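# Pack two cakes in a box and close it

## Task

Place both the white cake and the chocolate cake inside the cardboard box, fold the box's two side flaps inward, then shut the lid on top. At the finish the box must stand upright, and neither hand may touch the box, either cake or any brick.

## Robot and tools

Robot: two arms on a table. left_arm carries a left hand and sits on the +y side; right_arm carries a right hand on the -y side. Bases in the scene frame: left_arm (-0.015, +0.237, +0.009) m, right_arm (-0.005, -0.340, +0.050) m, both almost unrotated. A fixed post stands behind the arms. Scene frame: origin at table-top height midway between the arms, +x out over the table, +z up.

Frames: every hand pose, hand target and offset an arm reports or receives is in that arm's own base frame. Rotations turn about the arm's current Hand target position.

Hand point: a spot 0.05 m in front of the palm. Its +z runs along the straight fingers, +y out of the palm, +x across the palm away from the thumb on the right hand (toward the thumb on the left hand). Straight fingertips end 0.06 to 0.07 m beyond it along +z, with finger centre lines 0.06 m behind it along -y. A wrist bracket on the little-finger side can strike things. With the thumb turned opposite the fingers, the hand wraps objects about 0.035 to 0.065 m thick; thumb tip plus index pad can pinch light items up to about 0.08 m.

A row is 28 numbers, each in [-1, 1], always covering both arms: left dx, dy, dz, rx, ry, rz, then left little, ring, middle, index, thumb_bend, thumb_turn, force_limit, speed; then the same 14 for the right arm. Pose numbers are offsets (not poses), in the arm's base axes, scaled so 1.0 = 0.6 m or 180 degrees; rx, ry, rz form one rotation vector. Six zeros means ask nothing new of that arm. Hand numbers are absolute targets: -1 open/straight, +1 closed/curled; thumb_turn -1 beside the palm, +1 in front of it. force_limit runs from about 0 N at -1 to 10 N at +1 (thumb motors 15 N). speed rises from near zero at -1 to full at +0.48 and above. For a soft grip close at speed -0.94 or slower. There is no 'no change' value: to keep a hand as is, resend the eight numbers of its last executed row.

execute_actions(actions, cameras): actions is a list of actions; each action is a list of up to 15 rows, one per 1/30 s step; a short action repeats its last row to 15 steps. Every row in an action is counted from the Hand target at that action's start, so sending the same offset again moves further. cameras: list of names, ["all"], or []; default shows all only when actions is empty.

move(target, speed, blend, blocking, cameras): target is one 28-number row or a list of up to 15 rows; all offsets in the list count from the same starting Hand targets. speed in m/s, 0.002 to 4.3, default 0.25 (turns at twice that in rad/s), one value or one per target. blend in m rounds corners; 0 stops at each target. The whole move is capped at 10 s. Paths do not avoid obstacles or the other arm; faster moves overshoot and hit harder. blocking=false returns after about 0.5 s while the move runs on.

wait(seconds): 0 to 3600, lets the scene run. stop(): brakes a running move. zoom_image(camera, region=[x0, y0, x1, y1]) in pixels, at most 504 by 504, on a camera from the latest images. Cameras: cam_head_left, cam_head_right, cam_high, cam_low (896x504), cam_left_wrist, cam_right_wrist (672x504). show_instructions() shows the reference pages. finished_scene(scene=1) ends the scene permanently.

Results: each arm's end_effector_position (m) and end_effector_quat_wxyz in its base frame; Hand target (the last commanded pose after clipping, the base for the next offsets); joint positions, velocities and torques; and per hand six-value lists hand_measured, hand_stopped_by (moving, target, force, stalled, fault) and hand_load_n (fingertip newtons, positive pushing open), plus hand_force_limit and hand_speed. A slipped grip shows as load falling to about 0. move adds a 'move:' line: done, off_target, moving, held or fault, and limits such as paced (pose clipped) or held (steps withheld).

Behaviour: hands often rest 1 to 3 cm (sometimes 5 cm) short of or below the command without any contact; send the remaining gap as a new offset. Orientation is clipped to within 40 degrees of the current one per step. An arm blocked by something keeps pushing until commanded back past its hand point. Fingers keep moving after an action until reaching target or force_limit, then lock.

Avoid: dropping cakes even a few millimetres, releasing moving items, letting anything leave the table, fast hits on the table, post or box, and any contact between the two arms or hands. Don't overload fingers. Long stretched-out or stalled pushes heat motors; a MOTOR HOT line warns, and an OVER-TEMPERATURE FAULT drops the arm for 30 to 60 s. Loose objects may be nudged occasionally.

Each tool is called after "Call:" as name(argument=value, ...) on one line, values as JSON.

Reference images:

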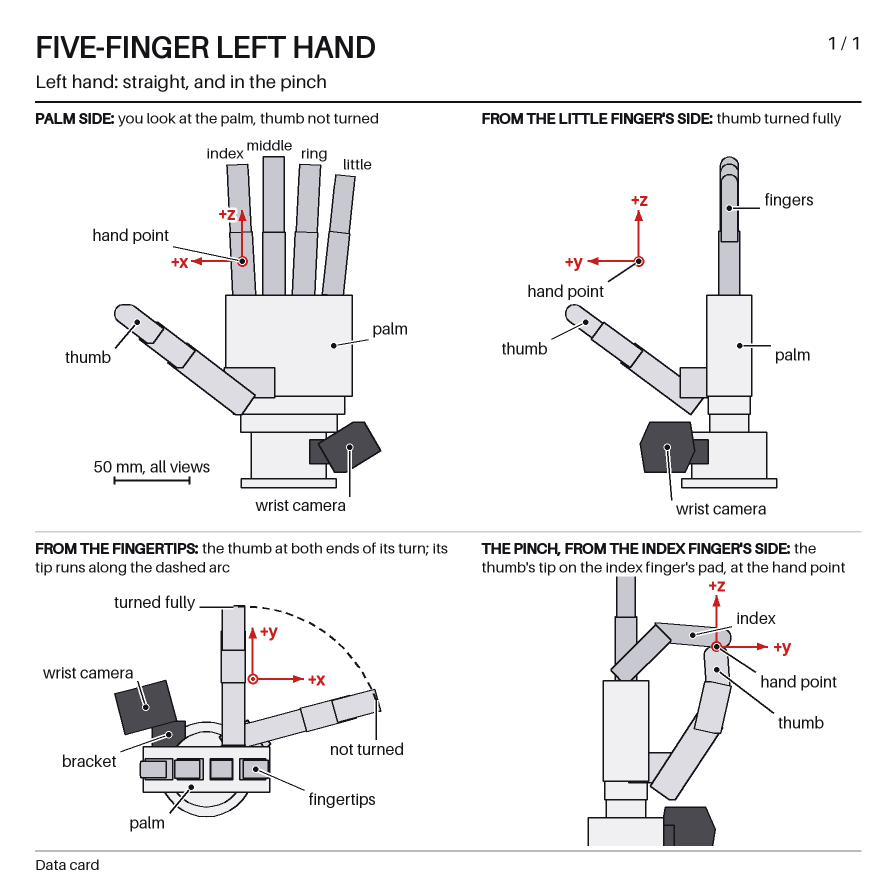

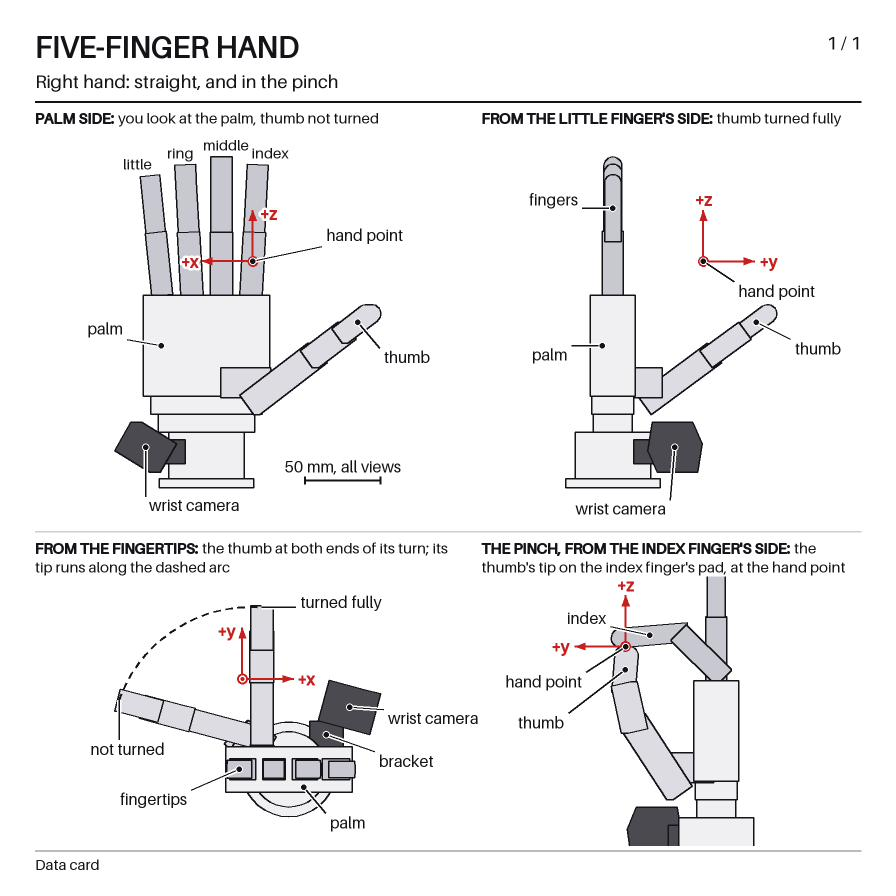

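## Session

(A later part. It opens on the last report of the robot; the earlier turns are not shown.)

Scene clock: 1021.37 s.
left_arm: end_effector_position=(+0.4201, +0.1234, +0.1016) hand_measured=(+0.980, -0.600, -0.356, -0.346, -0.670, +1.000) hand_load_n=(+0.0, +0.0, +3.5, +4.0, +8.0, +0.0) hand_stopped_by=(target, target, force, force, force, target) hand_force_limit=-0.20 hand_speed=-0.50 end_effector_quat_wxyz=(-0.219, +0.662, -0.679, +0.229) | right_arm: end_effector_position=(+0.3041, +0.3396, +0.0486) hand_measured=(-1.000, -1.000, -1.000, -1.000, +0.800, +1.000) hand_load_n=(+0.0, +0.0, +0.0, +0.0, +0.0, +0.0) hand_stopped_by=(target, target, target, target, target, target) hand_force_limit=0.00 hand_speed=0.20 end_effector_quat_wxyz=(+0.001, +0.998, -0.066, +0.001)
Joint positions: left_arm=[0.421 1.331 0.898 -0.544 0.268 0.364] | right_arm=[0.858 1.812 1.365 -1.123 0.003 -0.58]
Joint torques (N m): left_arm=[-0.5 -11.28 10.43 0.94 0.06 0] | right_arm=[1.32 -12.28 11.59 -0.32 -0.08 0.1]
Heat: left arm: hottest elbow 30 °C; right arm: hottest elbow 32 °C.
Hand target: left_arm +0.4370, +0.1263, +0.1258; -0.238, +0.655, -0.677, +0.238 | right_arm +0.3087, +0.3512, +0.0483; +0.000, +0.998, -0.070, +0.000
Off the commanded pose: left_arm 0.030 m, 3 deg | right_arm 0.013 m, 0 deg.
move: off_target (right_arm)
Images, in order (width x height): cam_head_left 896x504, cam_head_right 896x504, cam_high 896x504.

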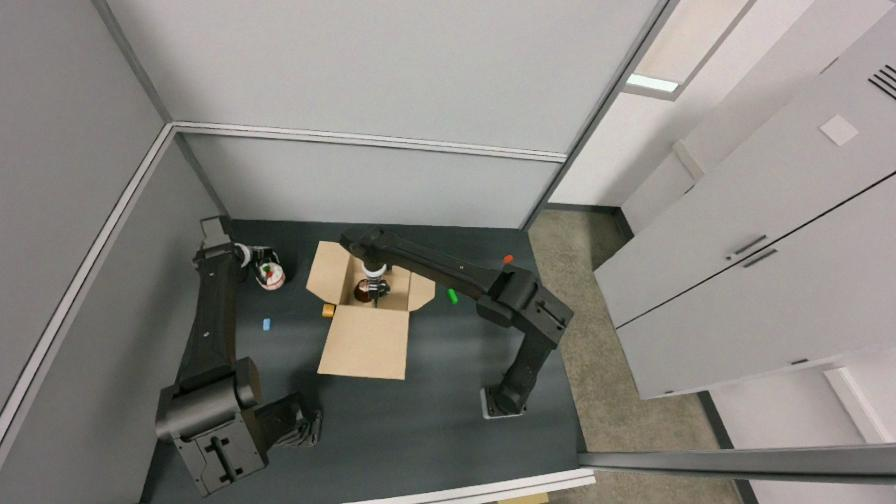

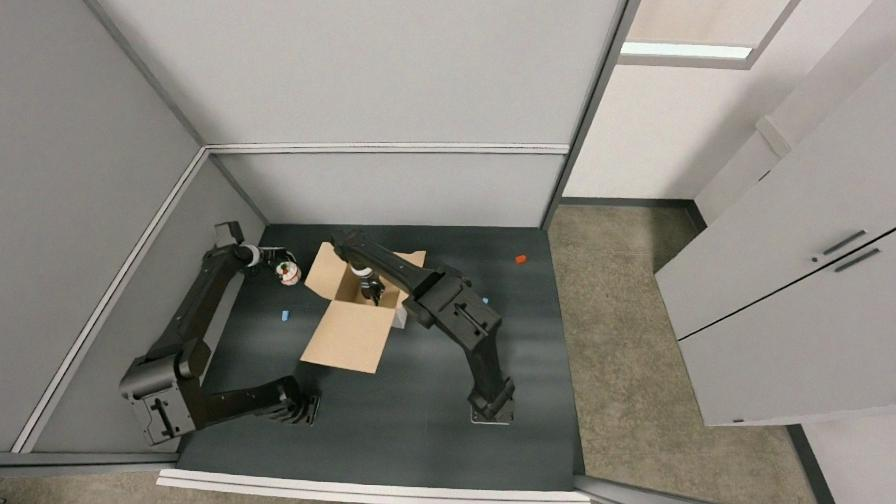

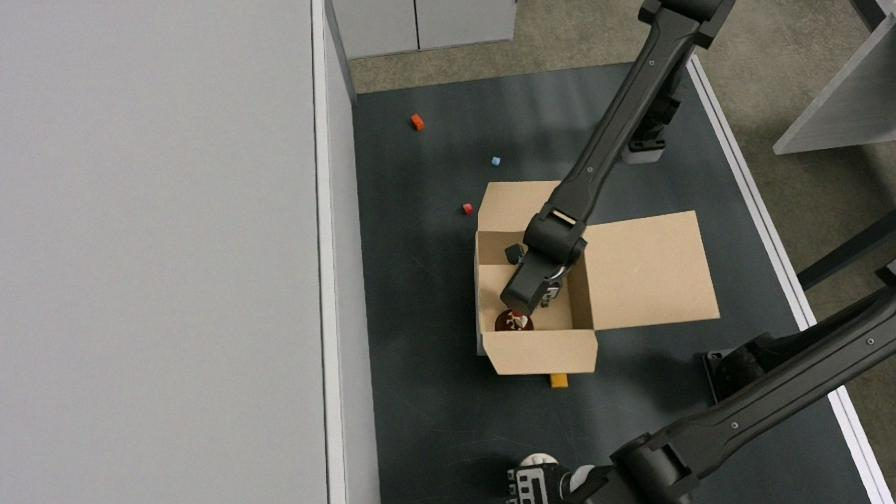

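Call:
move(target=[[0,0,0,0,0,0,0.98,-0.6,-0.2,-0.2,-0.4,1,-0.2,-0.5, -0.003,-0.045,0.0,0,0,0,-1,-1,-1,-1,0.8,1,0,0.2],[0,0,0,0,0,0,0.98,-0.6,-0.2,-0.2,-0.4,1,-0.2,-0.5, -0.003,-0.045,0.45,0,0,0,-1,-1,-1,-1,0.8,1,0,0.2]], cameras=["cam_high","cam_head_left"], speed=[0.06,0.12])

Call:
move(target=[0,0,0,0,0,0,0.98,-0.6,-0.2,-0.2,-0.4,1,-0.2,-0.5, 0.0,-0.7,0.08,0,0,0,-1,-1,-1,-1,0.8,1,0,0.2], cameras=["all"], speed=0.2)

Call:
zoom_image(camera="cam_high", region=[440, 150, 640, 400])

Call:
zoom_image(camera="cam_head_left", region=[290, 200, 450, 330])

Scene clock: 1033.53 s.
left_arm: end_effector_position=(+0.4201, +0.1234, +0.1016) hand_measured=(+0.980, -0.600, -0.356, -0.346, -0.670, +1.000) hand_load_n=(+0.0, +0.0, +3.5, +4.5, +7.5, +0.0) hand_stopped_by=(target, target, force, force, force, target) hand_force_limit=-0.20 hand_speed=-0.50 end_effector_quat_wxyz=(-0.219, +0.662, -0.679, +0.229) | right_arm: end_effector_position=(+0.3028, +0.3226, +0.3056) hand_measured=(-1.000, -1.000, -1.000, -1.000, +0.800, +1.000) hand_load_n=(+0.0, +0.0, +0.0, +0.0, +0.0, +0.0) hand_stopped_by=(target, target, target, target, target, target) hand_force_limit=0.00 hand_speed=0.20 end_effector_quat_wxyz=(-0.031, +0.996, -0.075, +0.026)
Joint positions: left_arm=[0.421 1.331 0.898 -0.544 0.268 0.364] | right_arm=[0.836 1.633 1.828 -1.685 0.003 -0.585]
Joint torques (N m): left_arm=[-0.85 -12.63 10.32 0.73 0.03 -0.03] | right_arm=[0.5 -13.1 12.23 -0.21 0 -0.16]
Heat: left arm: hottest elbow 30 °C; right arm: hottest elbow 32 °C.
Hand target: left_arm +0.4370, +0.1263, +0.1258; -0.238, +0.655, -0.677, +0.238 | right_arm +0.3069, +0.3242, +0.3183; +0.000, +0.998, -0.070, +0.000
Off the commanded pose: left_arm 0.030 m, 3 deg | right_arm 0.013 m, 5 deg.
joint sent to its limit (right arm) — joint 4 (wrist pitch), lower limit. The joint targets are off in orientation, not in position.
move: off_target (right_arm)
Images, in order (width x height): cam_head_left 896x504, cam_high 896x504.

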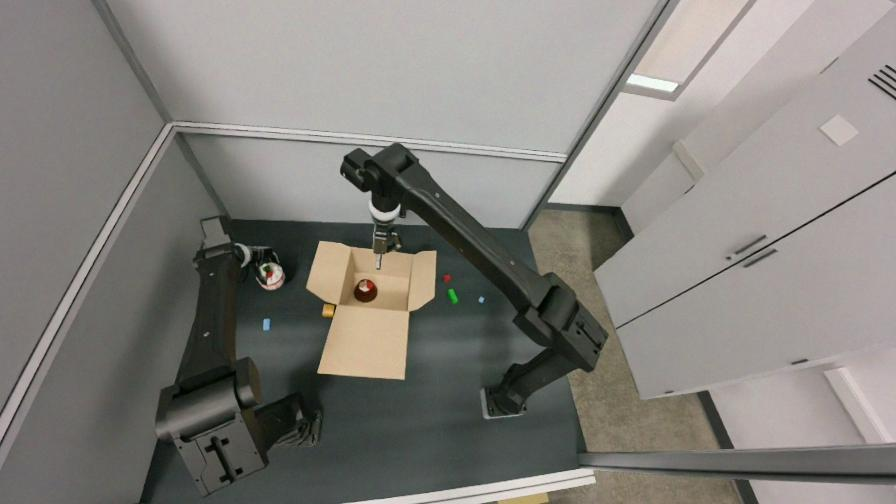

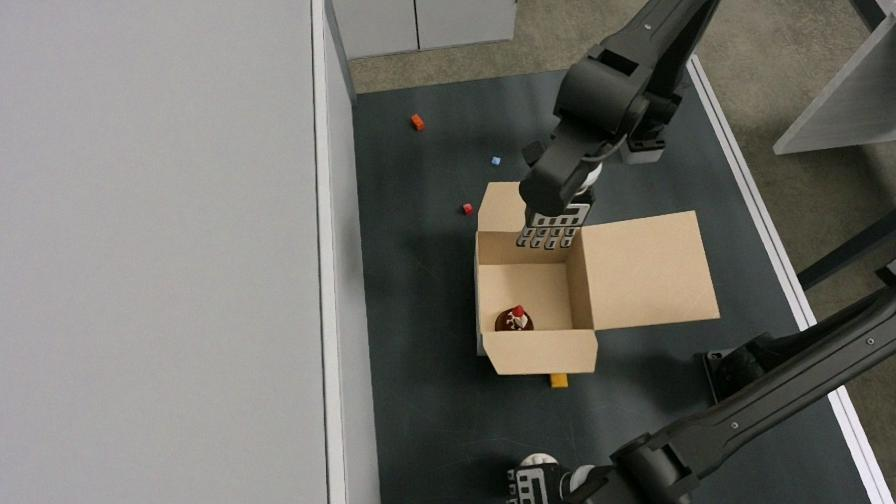

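Scene clock: 1036.53 s.
left_arm: end_effector_position=(+0.4201, +0.1234, +0.1016) hand_measured=(+0.980, -0.600, -0.356, -0.346, -0.670, +1.000) hand_load_n=(+0.0, +0.0, +3.5, +4.0, +8.0, +0.5) hand_stopped_by=(target, target, force, force, force, target) hand_force_limit=-0.20 hand_speed=-0.50 end_effector_quat_wxyz=(-0.219, +0.662, -0.679, +0.229) | right_arm: end_effector_position=(+0.3092, -0.0962, +0.3624) hand_measured=(-1.000, -1.000, -1.000, -1.000, +0.800, +1.000) hand_load_n=(+0.0, +0.0, +0.0, +0.0, +0.0, +0.0) hand_stopped_by=(target, target, target, target, target, target) hand_force_limit=0.00 hand_speed=0.20 end_effector_quat_wxyz=(+0.018, +0.991, -0.079, +0.109)
Joint positions: left_arm=[0.421 1.331 0.898 -0.544 0.268 0.364] | right_arm=[-0.1 1.157 1.491 -1.685 0.031 -1.515]
Joint torques (N m): left_arm=[-0.73 -11.75 10.58 0.88 0.07 -0.03] | right_arm=[1.2 -5.95 9.87 0.18 0.2 -0.16]
Heat: left arm: hottest elbow 30 °C; right arm: hottest elbow 32 °C.
Hand target: left_arm +0.4370, +0.1263, +0.1258; -0.238, +0.655, -0.677, +0.238 | right_arm +0.3070, -0.0957, +0.3664; +0.000, +0.998, -0.070, +0.000
Off the commanded pose: left_arm 0.030 m, 3 deg | right_arm 0.005 m, 13 deg.
joint sent to its limit (right arm) — joint 4 (wrist pitch), lower limit. The joint targets are off in orientation, not in position.
move: off_target (right_arm)

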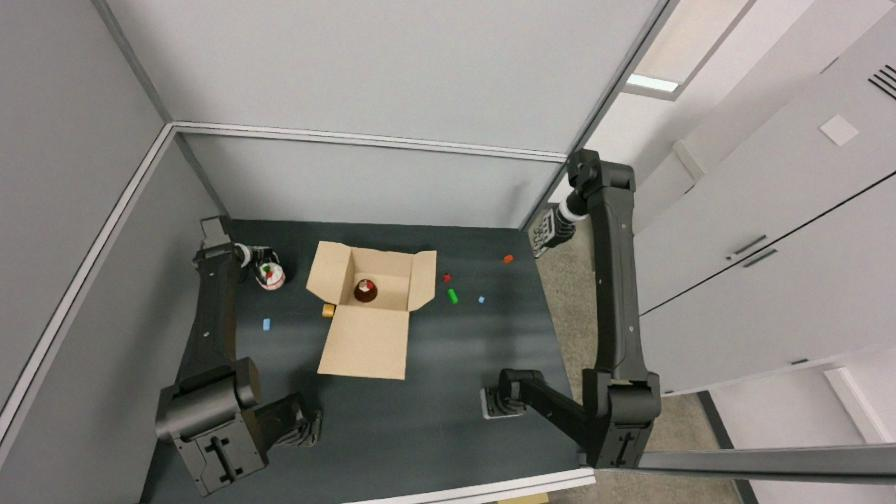

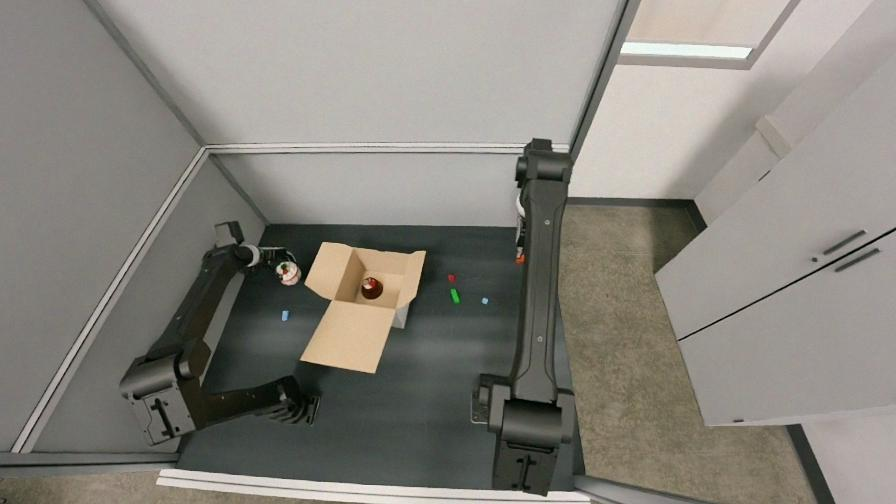

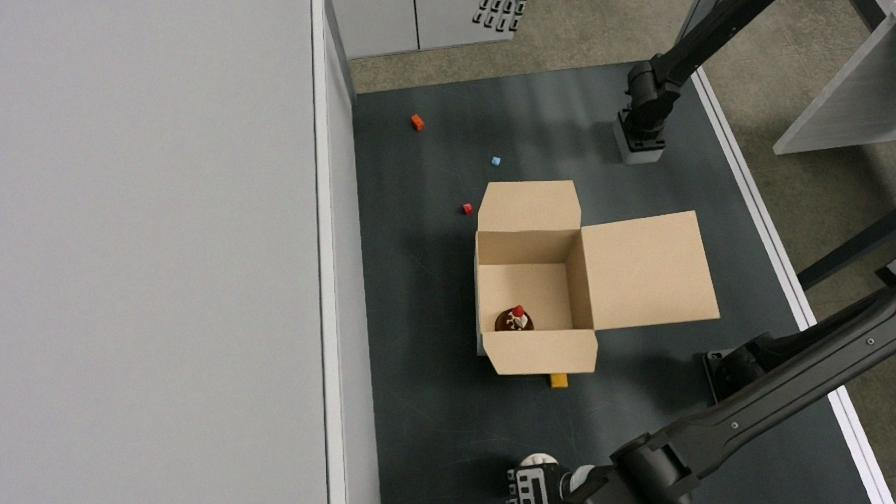

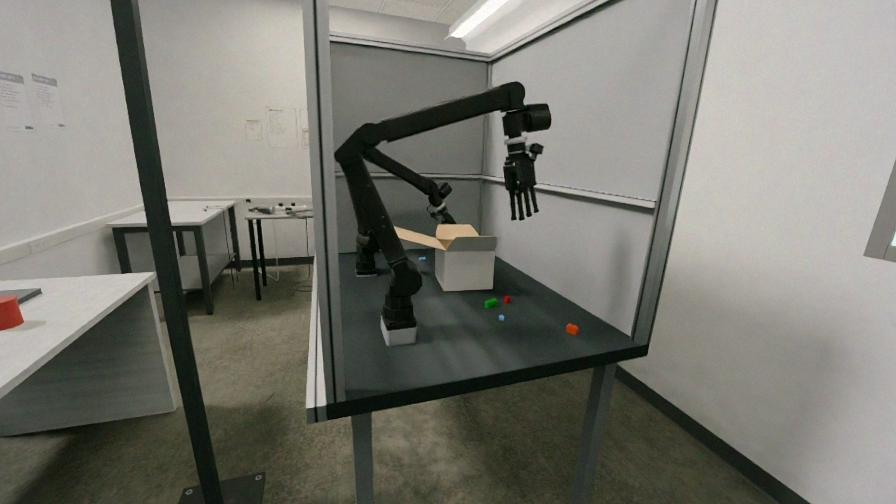

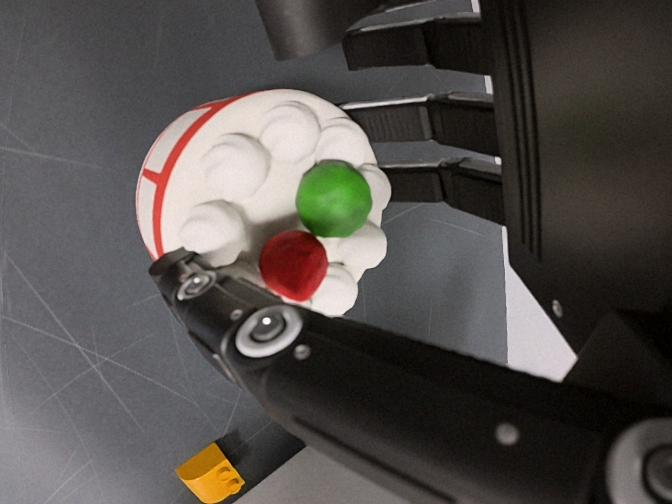

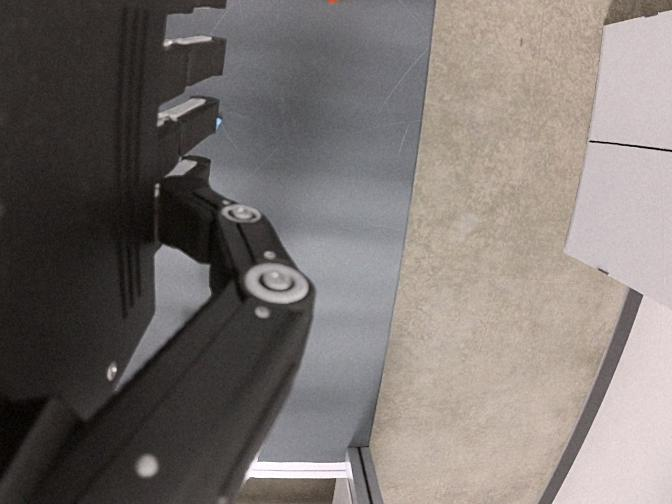

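Scaled by 2.016.

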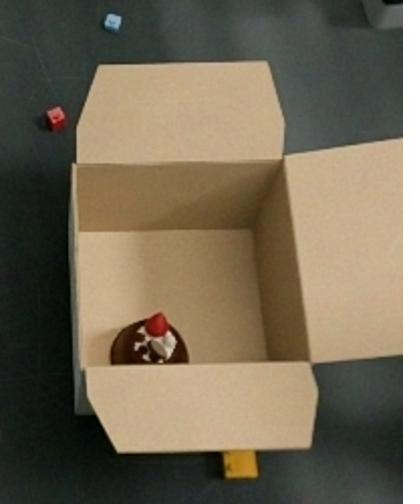

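Scaled by 3.150.

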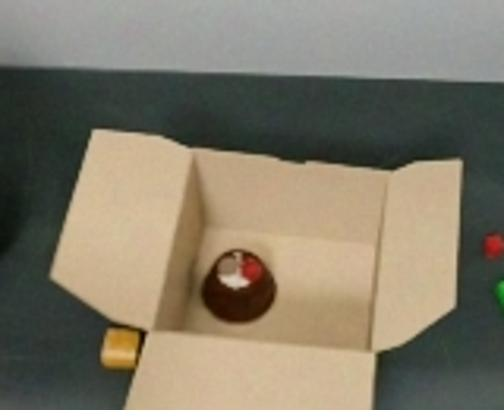

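Call:
move(target=[[0,0,0.332,0,0,0,0.98,-0.6,-0.2,-0.2,-0.4,1,-0.2,-0.5, 0,0,0,0,0,0,-1,-1,-1,-1,0.8,1,0,0.2],[-0.132,-0.637,0.332,0,0,-0.133,0.98,-0.6,-0.2,-0.2,-0.4,1,-0.2,-0.5, 0,0,0,0,0,0,-1,-1,-1,-1,0.8,1,0,0.2]], cameras=["all"], speed=[0.12,0.12], blend=0.03)

Call:
zoom_image(camera="cam_high", region=[440, 150, 640, 400])

Call:
zoom_image(camera="cam_head_left", region=[290, 200, 450, 330])

Call:
zoom_image(camera="cam_head_right", region=[290, 200, 450, 330])

Scene clock: 1071.33 s.
left_arm: end_effector_position=(+0.3450, -0.2442, +0.3002) hand_measured=(+0.980, -0.600, -0.356, -0.346, -0.670, +1.000) hand_load_n=(+0.0, +0.0, +3.5, +4.0, +7.5, +0.0) hand_stopped_by=(target, target, force, force, force, target) hand_force_limit=-0.20 hand_speed=-0.50 end_effector_quat_wxyz=(+0.173, -0.501, +0.809, -0.255) | right_arm: end_effector_position=(+0.3093, -0.0963, +0.3624) hand_measured=(-1.000, -1.000, -1.000, -1.000, +0.800, +1.000) hand_load_n=(+0.0, +0.0, +0.0, +0.0, +0.0, +0.0) hand_stopped_by=(target, target, target, target, target, target) hand_force_limit=0.00 hand_speed=0.20 end_effector_quat_wxyz=(+0.018, +0.991, -0.079, +0.109)
Joint positions: left_arm=[-0.571 1.16 1.289 -1.079 -0.088 -0.081] | right_arm=[-0.1 1.157 1.491 -1.685 0.032 -1.516]
Joint torques (N m): left_arm=[0.03 -8.59 11.43 1.98 -0.26 -0.05] | right_arm=[1.38 -5.89 9.8 0.18 0.2 -0.17]
Heat: left arm: hottest elbow 30 °C; right arm: hottest elbow 32 °C.
Hand target: left_arm +0.3578, -0.2560, +0.3250; +0.184, -0.500, +0.798, -0.282 | right_arm +0.3070, -0.0957, +0.3664; +0.000, +0.998, -0.070, +0.000
Off the commanded pose: left_arm 0.030 m, 4 deg | right_arm 0.005 m, 13 deg.
joint sent to its limit (right arm) — joint 4 (wrist pitch), lower limit. The joint targets are off in orientation, not in position.
move: off_target (left_arm)

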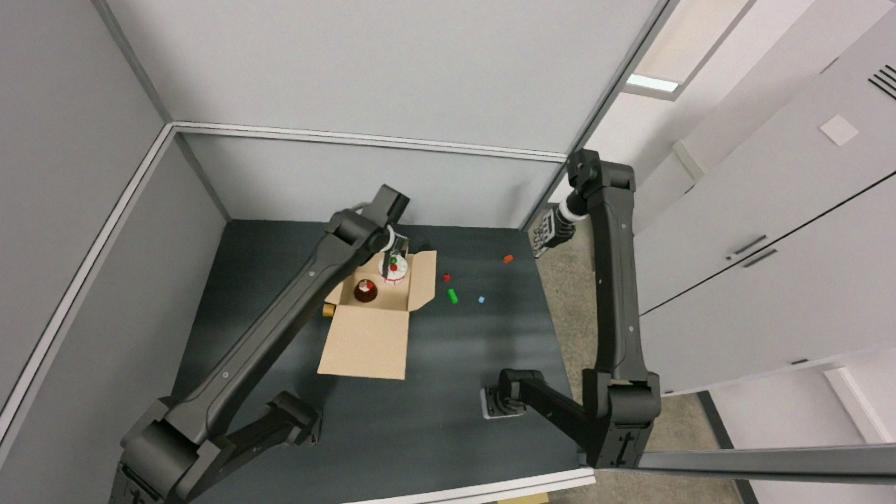

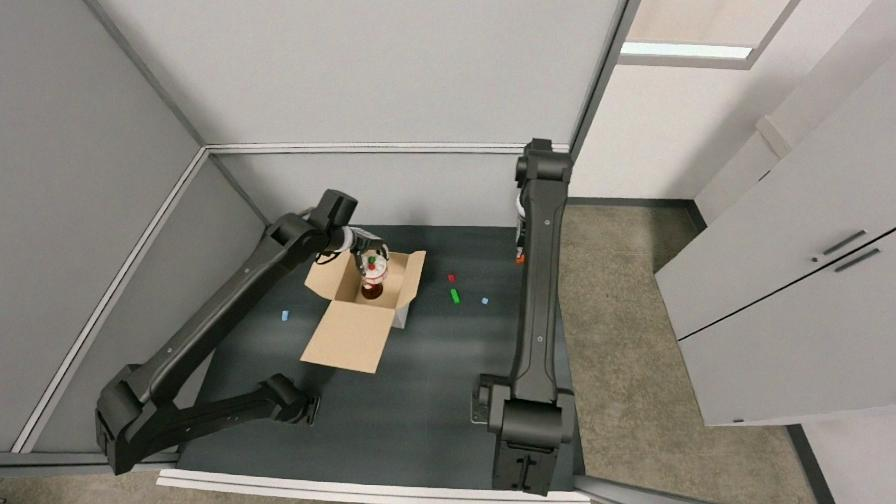

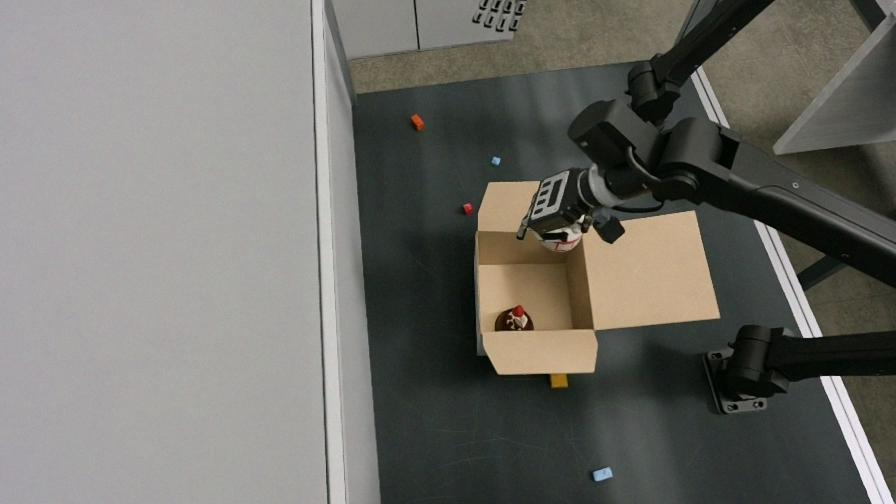

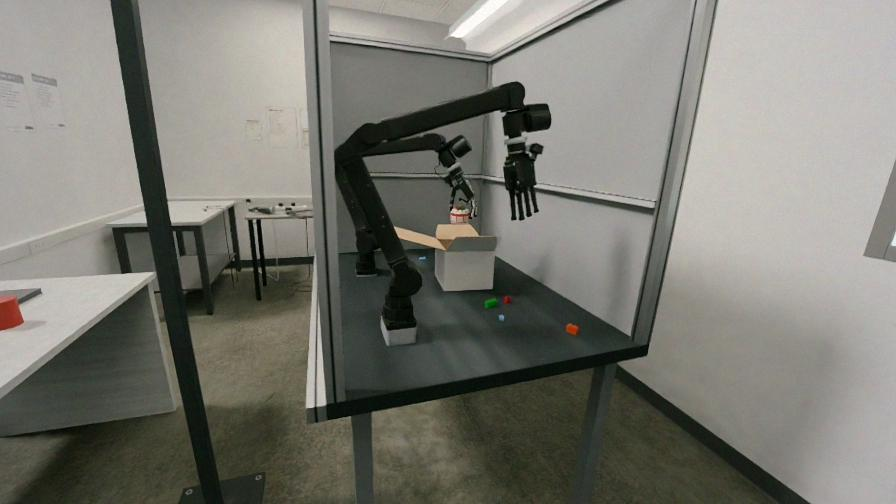

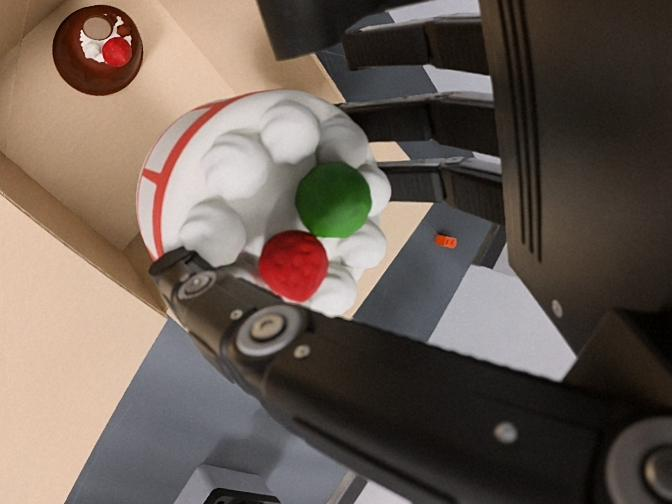

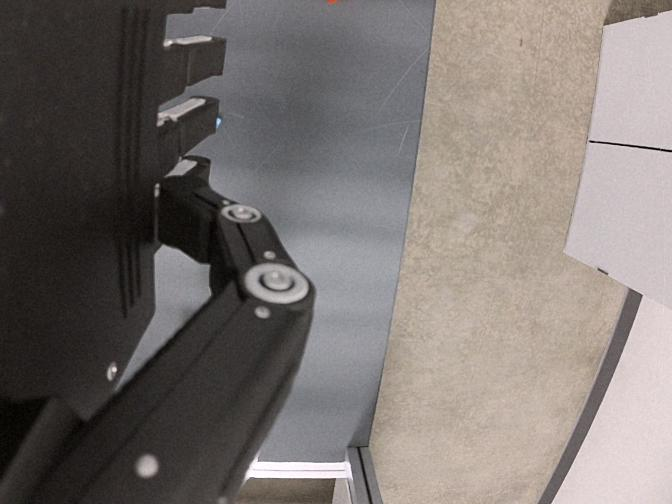

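Scaled by 2.016.

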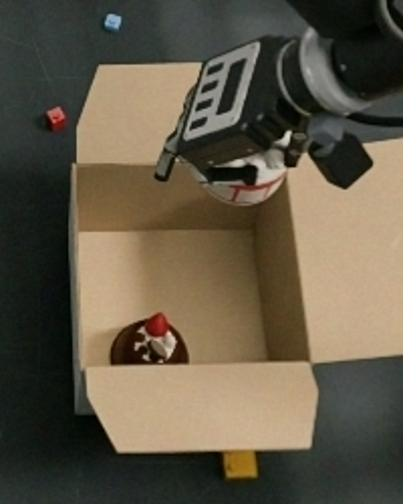

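Scaled by 3.150.

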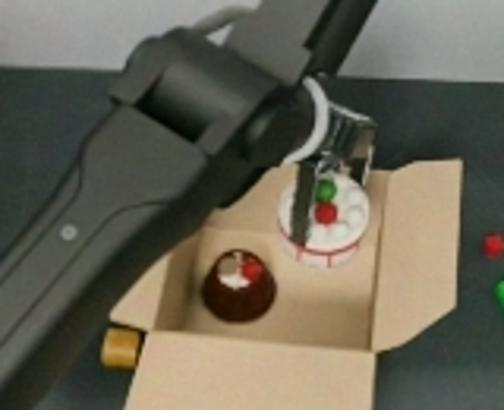

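Scaled by 3.150.

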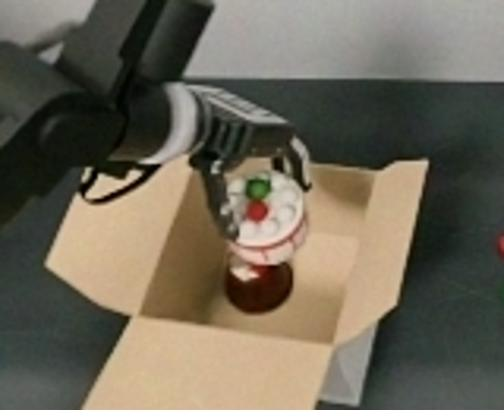

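Call:
move(target=[0.02,-0.007,-0.16,0,0,0,0.98,-0.6,-0.2,-0.2,-0.4,1,-0.2,-0.5, 0,0,0,0,0,0,-1,-1,-1,-1,0.8,1,0,0.2], cameras=["all"], speed=0.08)

Call:
zoom_image(camera="cam_high", region=[440, 150, 640, 400])

Call:
zoom_image(camera="cam_head_left", region=[290, 200, 450, 330])

Call:
zoom_image(camera="cam_head_right", region=[290, 200, 450, 330])

Scene clock: 1089.83 s.
left_arm: end_effector_position=(+0.3657, -0.2575, +0.2311) hand_measured=(+0.980, -0.600, -0.356, -0.346, -0.670, +1.000) hand_load_n=(+0.0, +0.0, +3.5, +4.0, +7.5, +0.0) hand_stopped_by=(target, target, force, force, force, target) hand_force_limit=-0.20 hand_speed=-0.50 end_effector_quat_wxyz=(+0.183, -0.497, +0.801, -0.277) | right_arm: end_effector_position=(+0.3093, -0.0963, +0.3624) hand_measured=(-1.000, -1.000, -1.000, -1.000, +0.800, +1.000) hand_load_n=(+0.0, +0.0, +0.0, +0.0, +0.0, +0.0) hand_stopped_by=(target, target, target, target, target, target) hand_force_limit=0.00 hand_speed=0.20 end_effector_quat_wxyz=(+0.018, +0.991, -0.079, +0.109)
Joint positions: left_arm=[-0.571 1.185 1.11 -0.823 -0.088 -0.081] | right_arm=[-0.1 1.157 1.491 -1.685 0.032 -1.516]
Joint torques (N m): left_arm=[0.03 -8.35 7.86 2.04 -0.06 0] | right_arm=[0.91 -6.24 9.8 0.18 0.2 -0.15]
Heat: left arm: hottest elbow 30 °C; right arm: hottest elbow 32 °C.
Hand target: left_arm +0.3698, -0.2601, +0.2290; +0.184, -0.500, +0.798, -0.282 | right_arm +0.3070, -0.0957, +0.3664; +0.000, +0.998, -0.070, +0.000
Off the commanded pose: left_arm 0.005 m, 1 deg | right_arm 0.005 m, 13 deg.
joint sent to its limit (right arm) — joint 4 (wrist pitch), lower limit. The joint targets are off in orientation, not in position.
move: done

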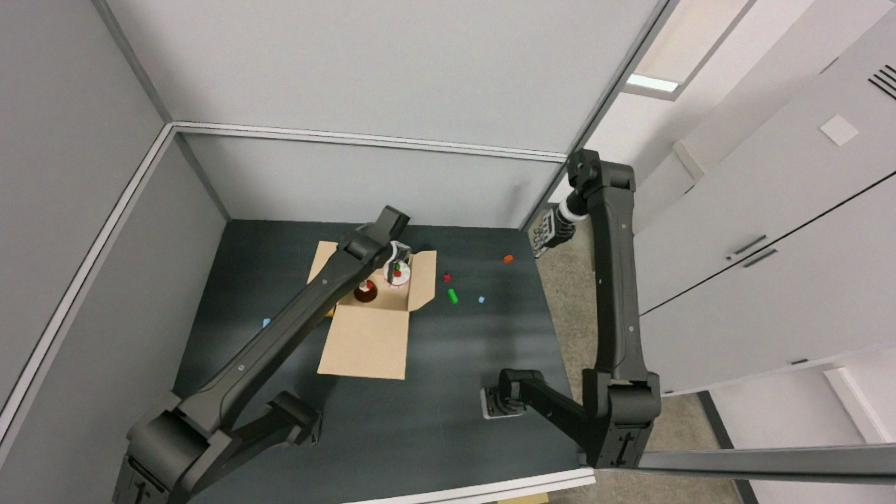

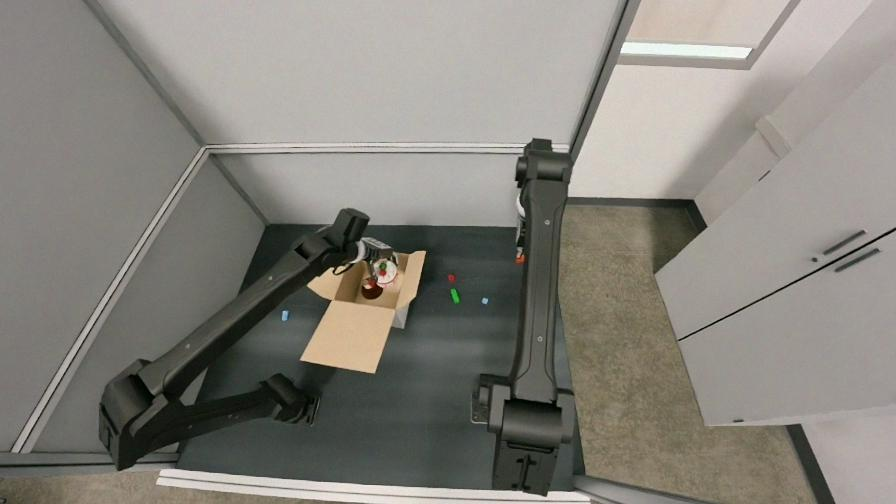

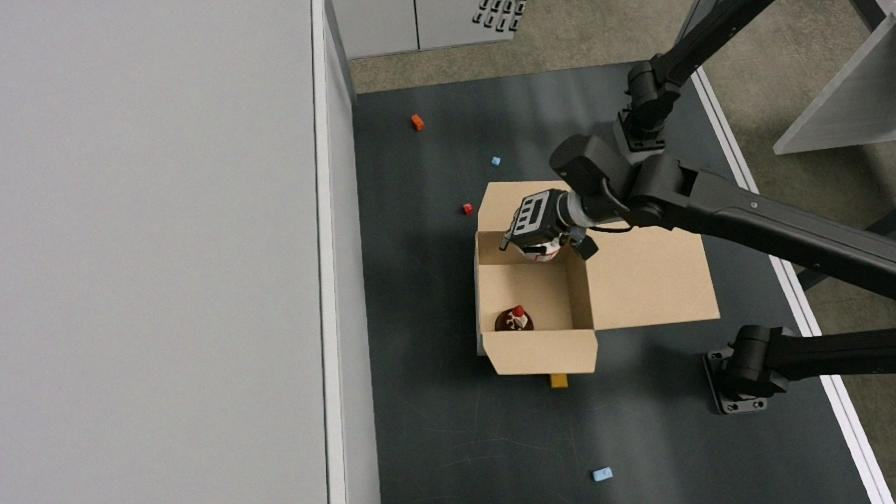

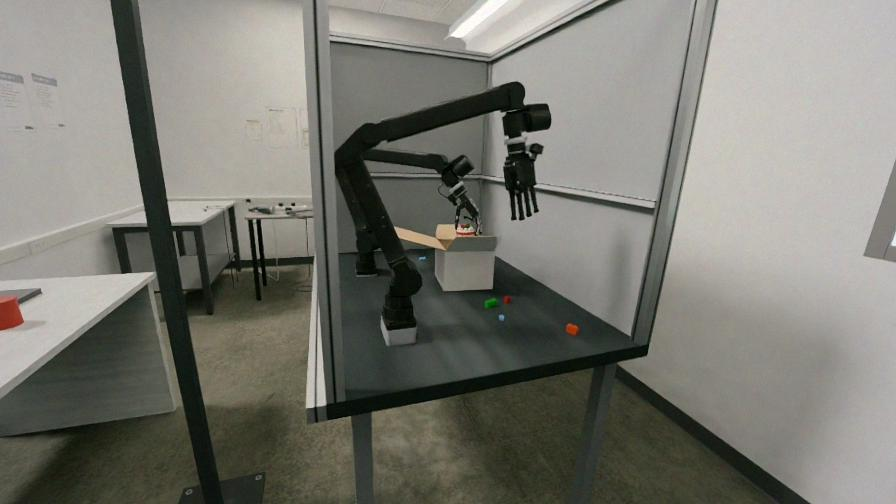

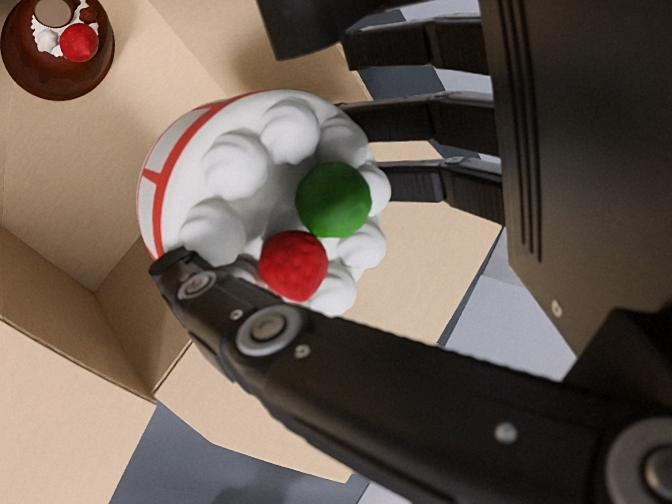

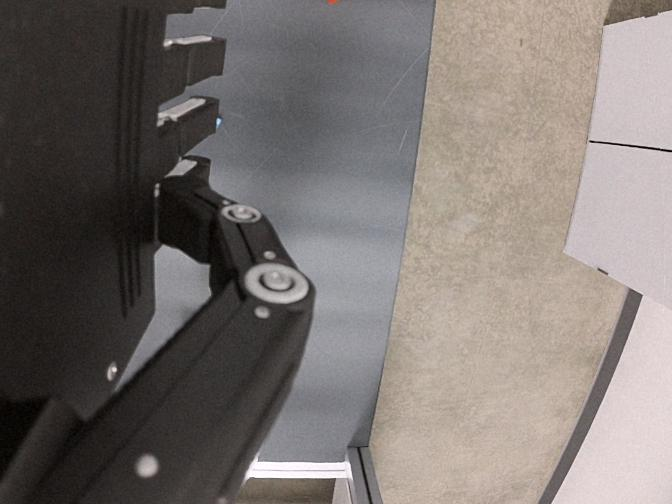

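Scaled by 2.016.

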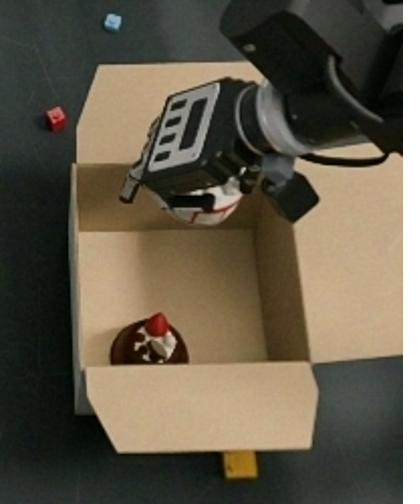

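Scaled by 3.150.

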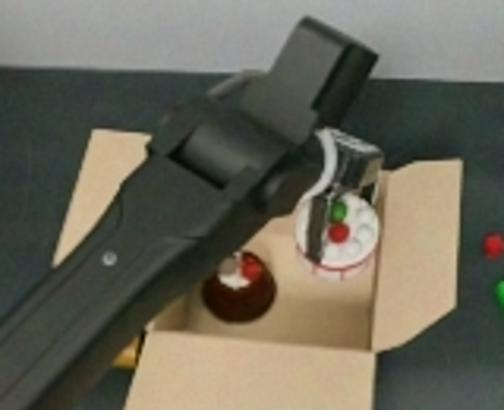

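Scaled by 3.150.

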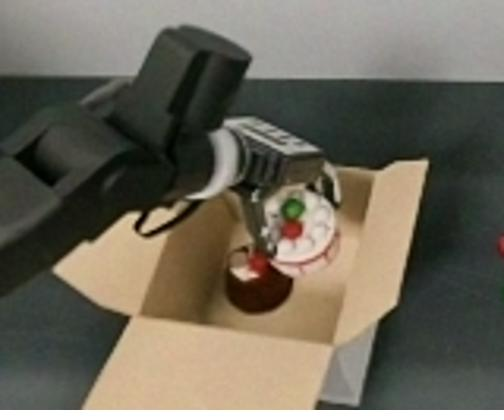

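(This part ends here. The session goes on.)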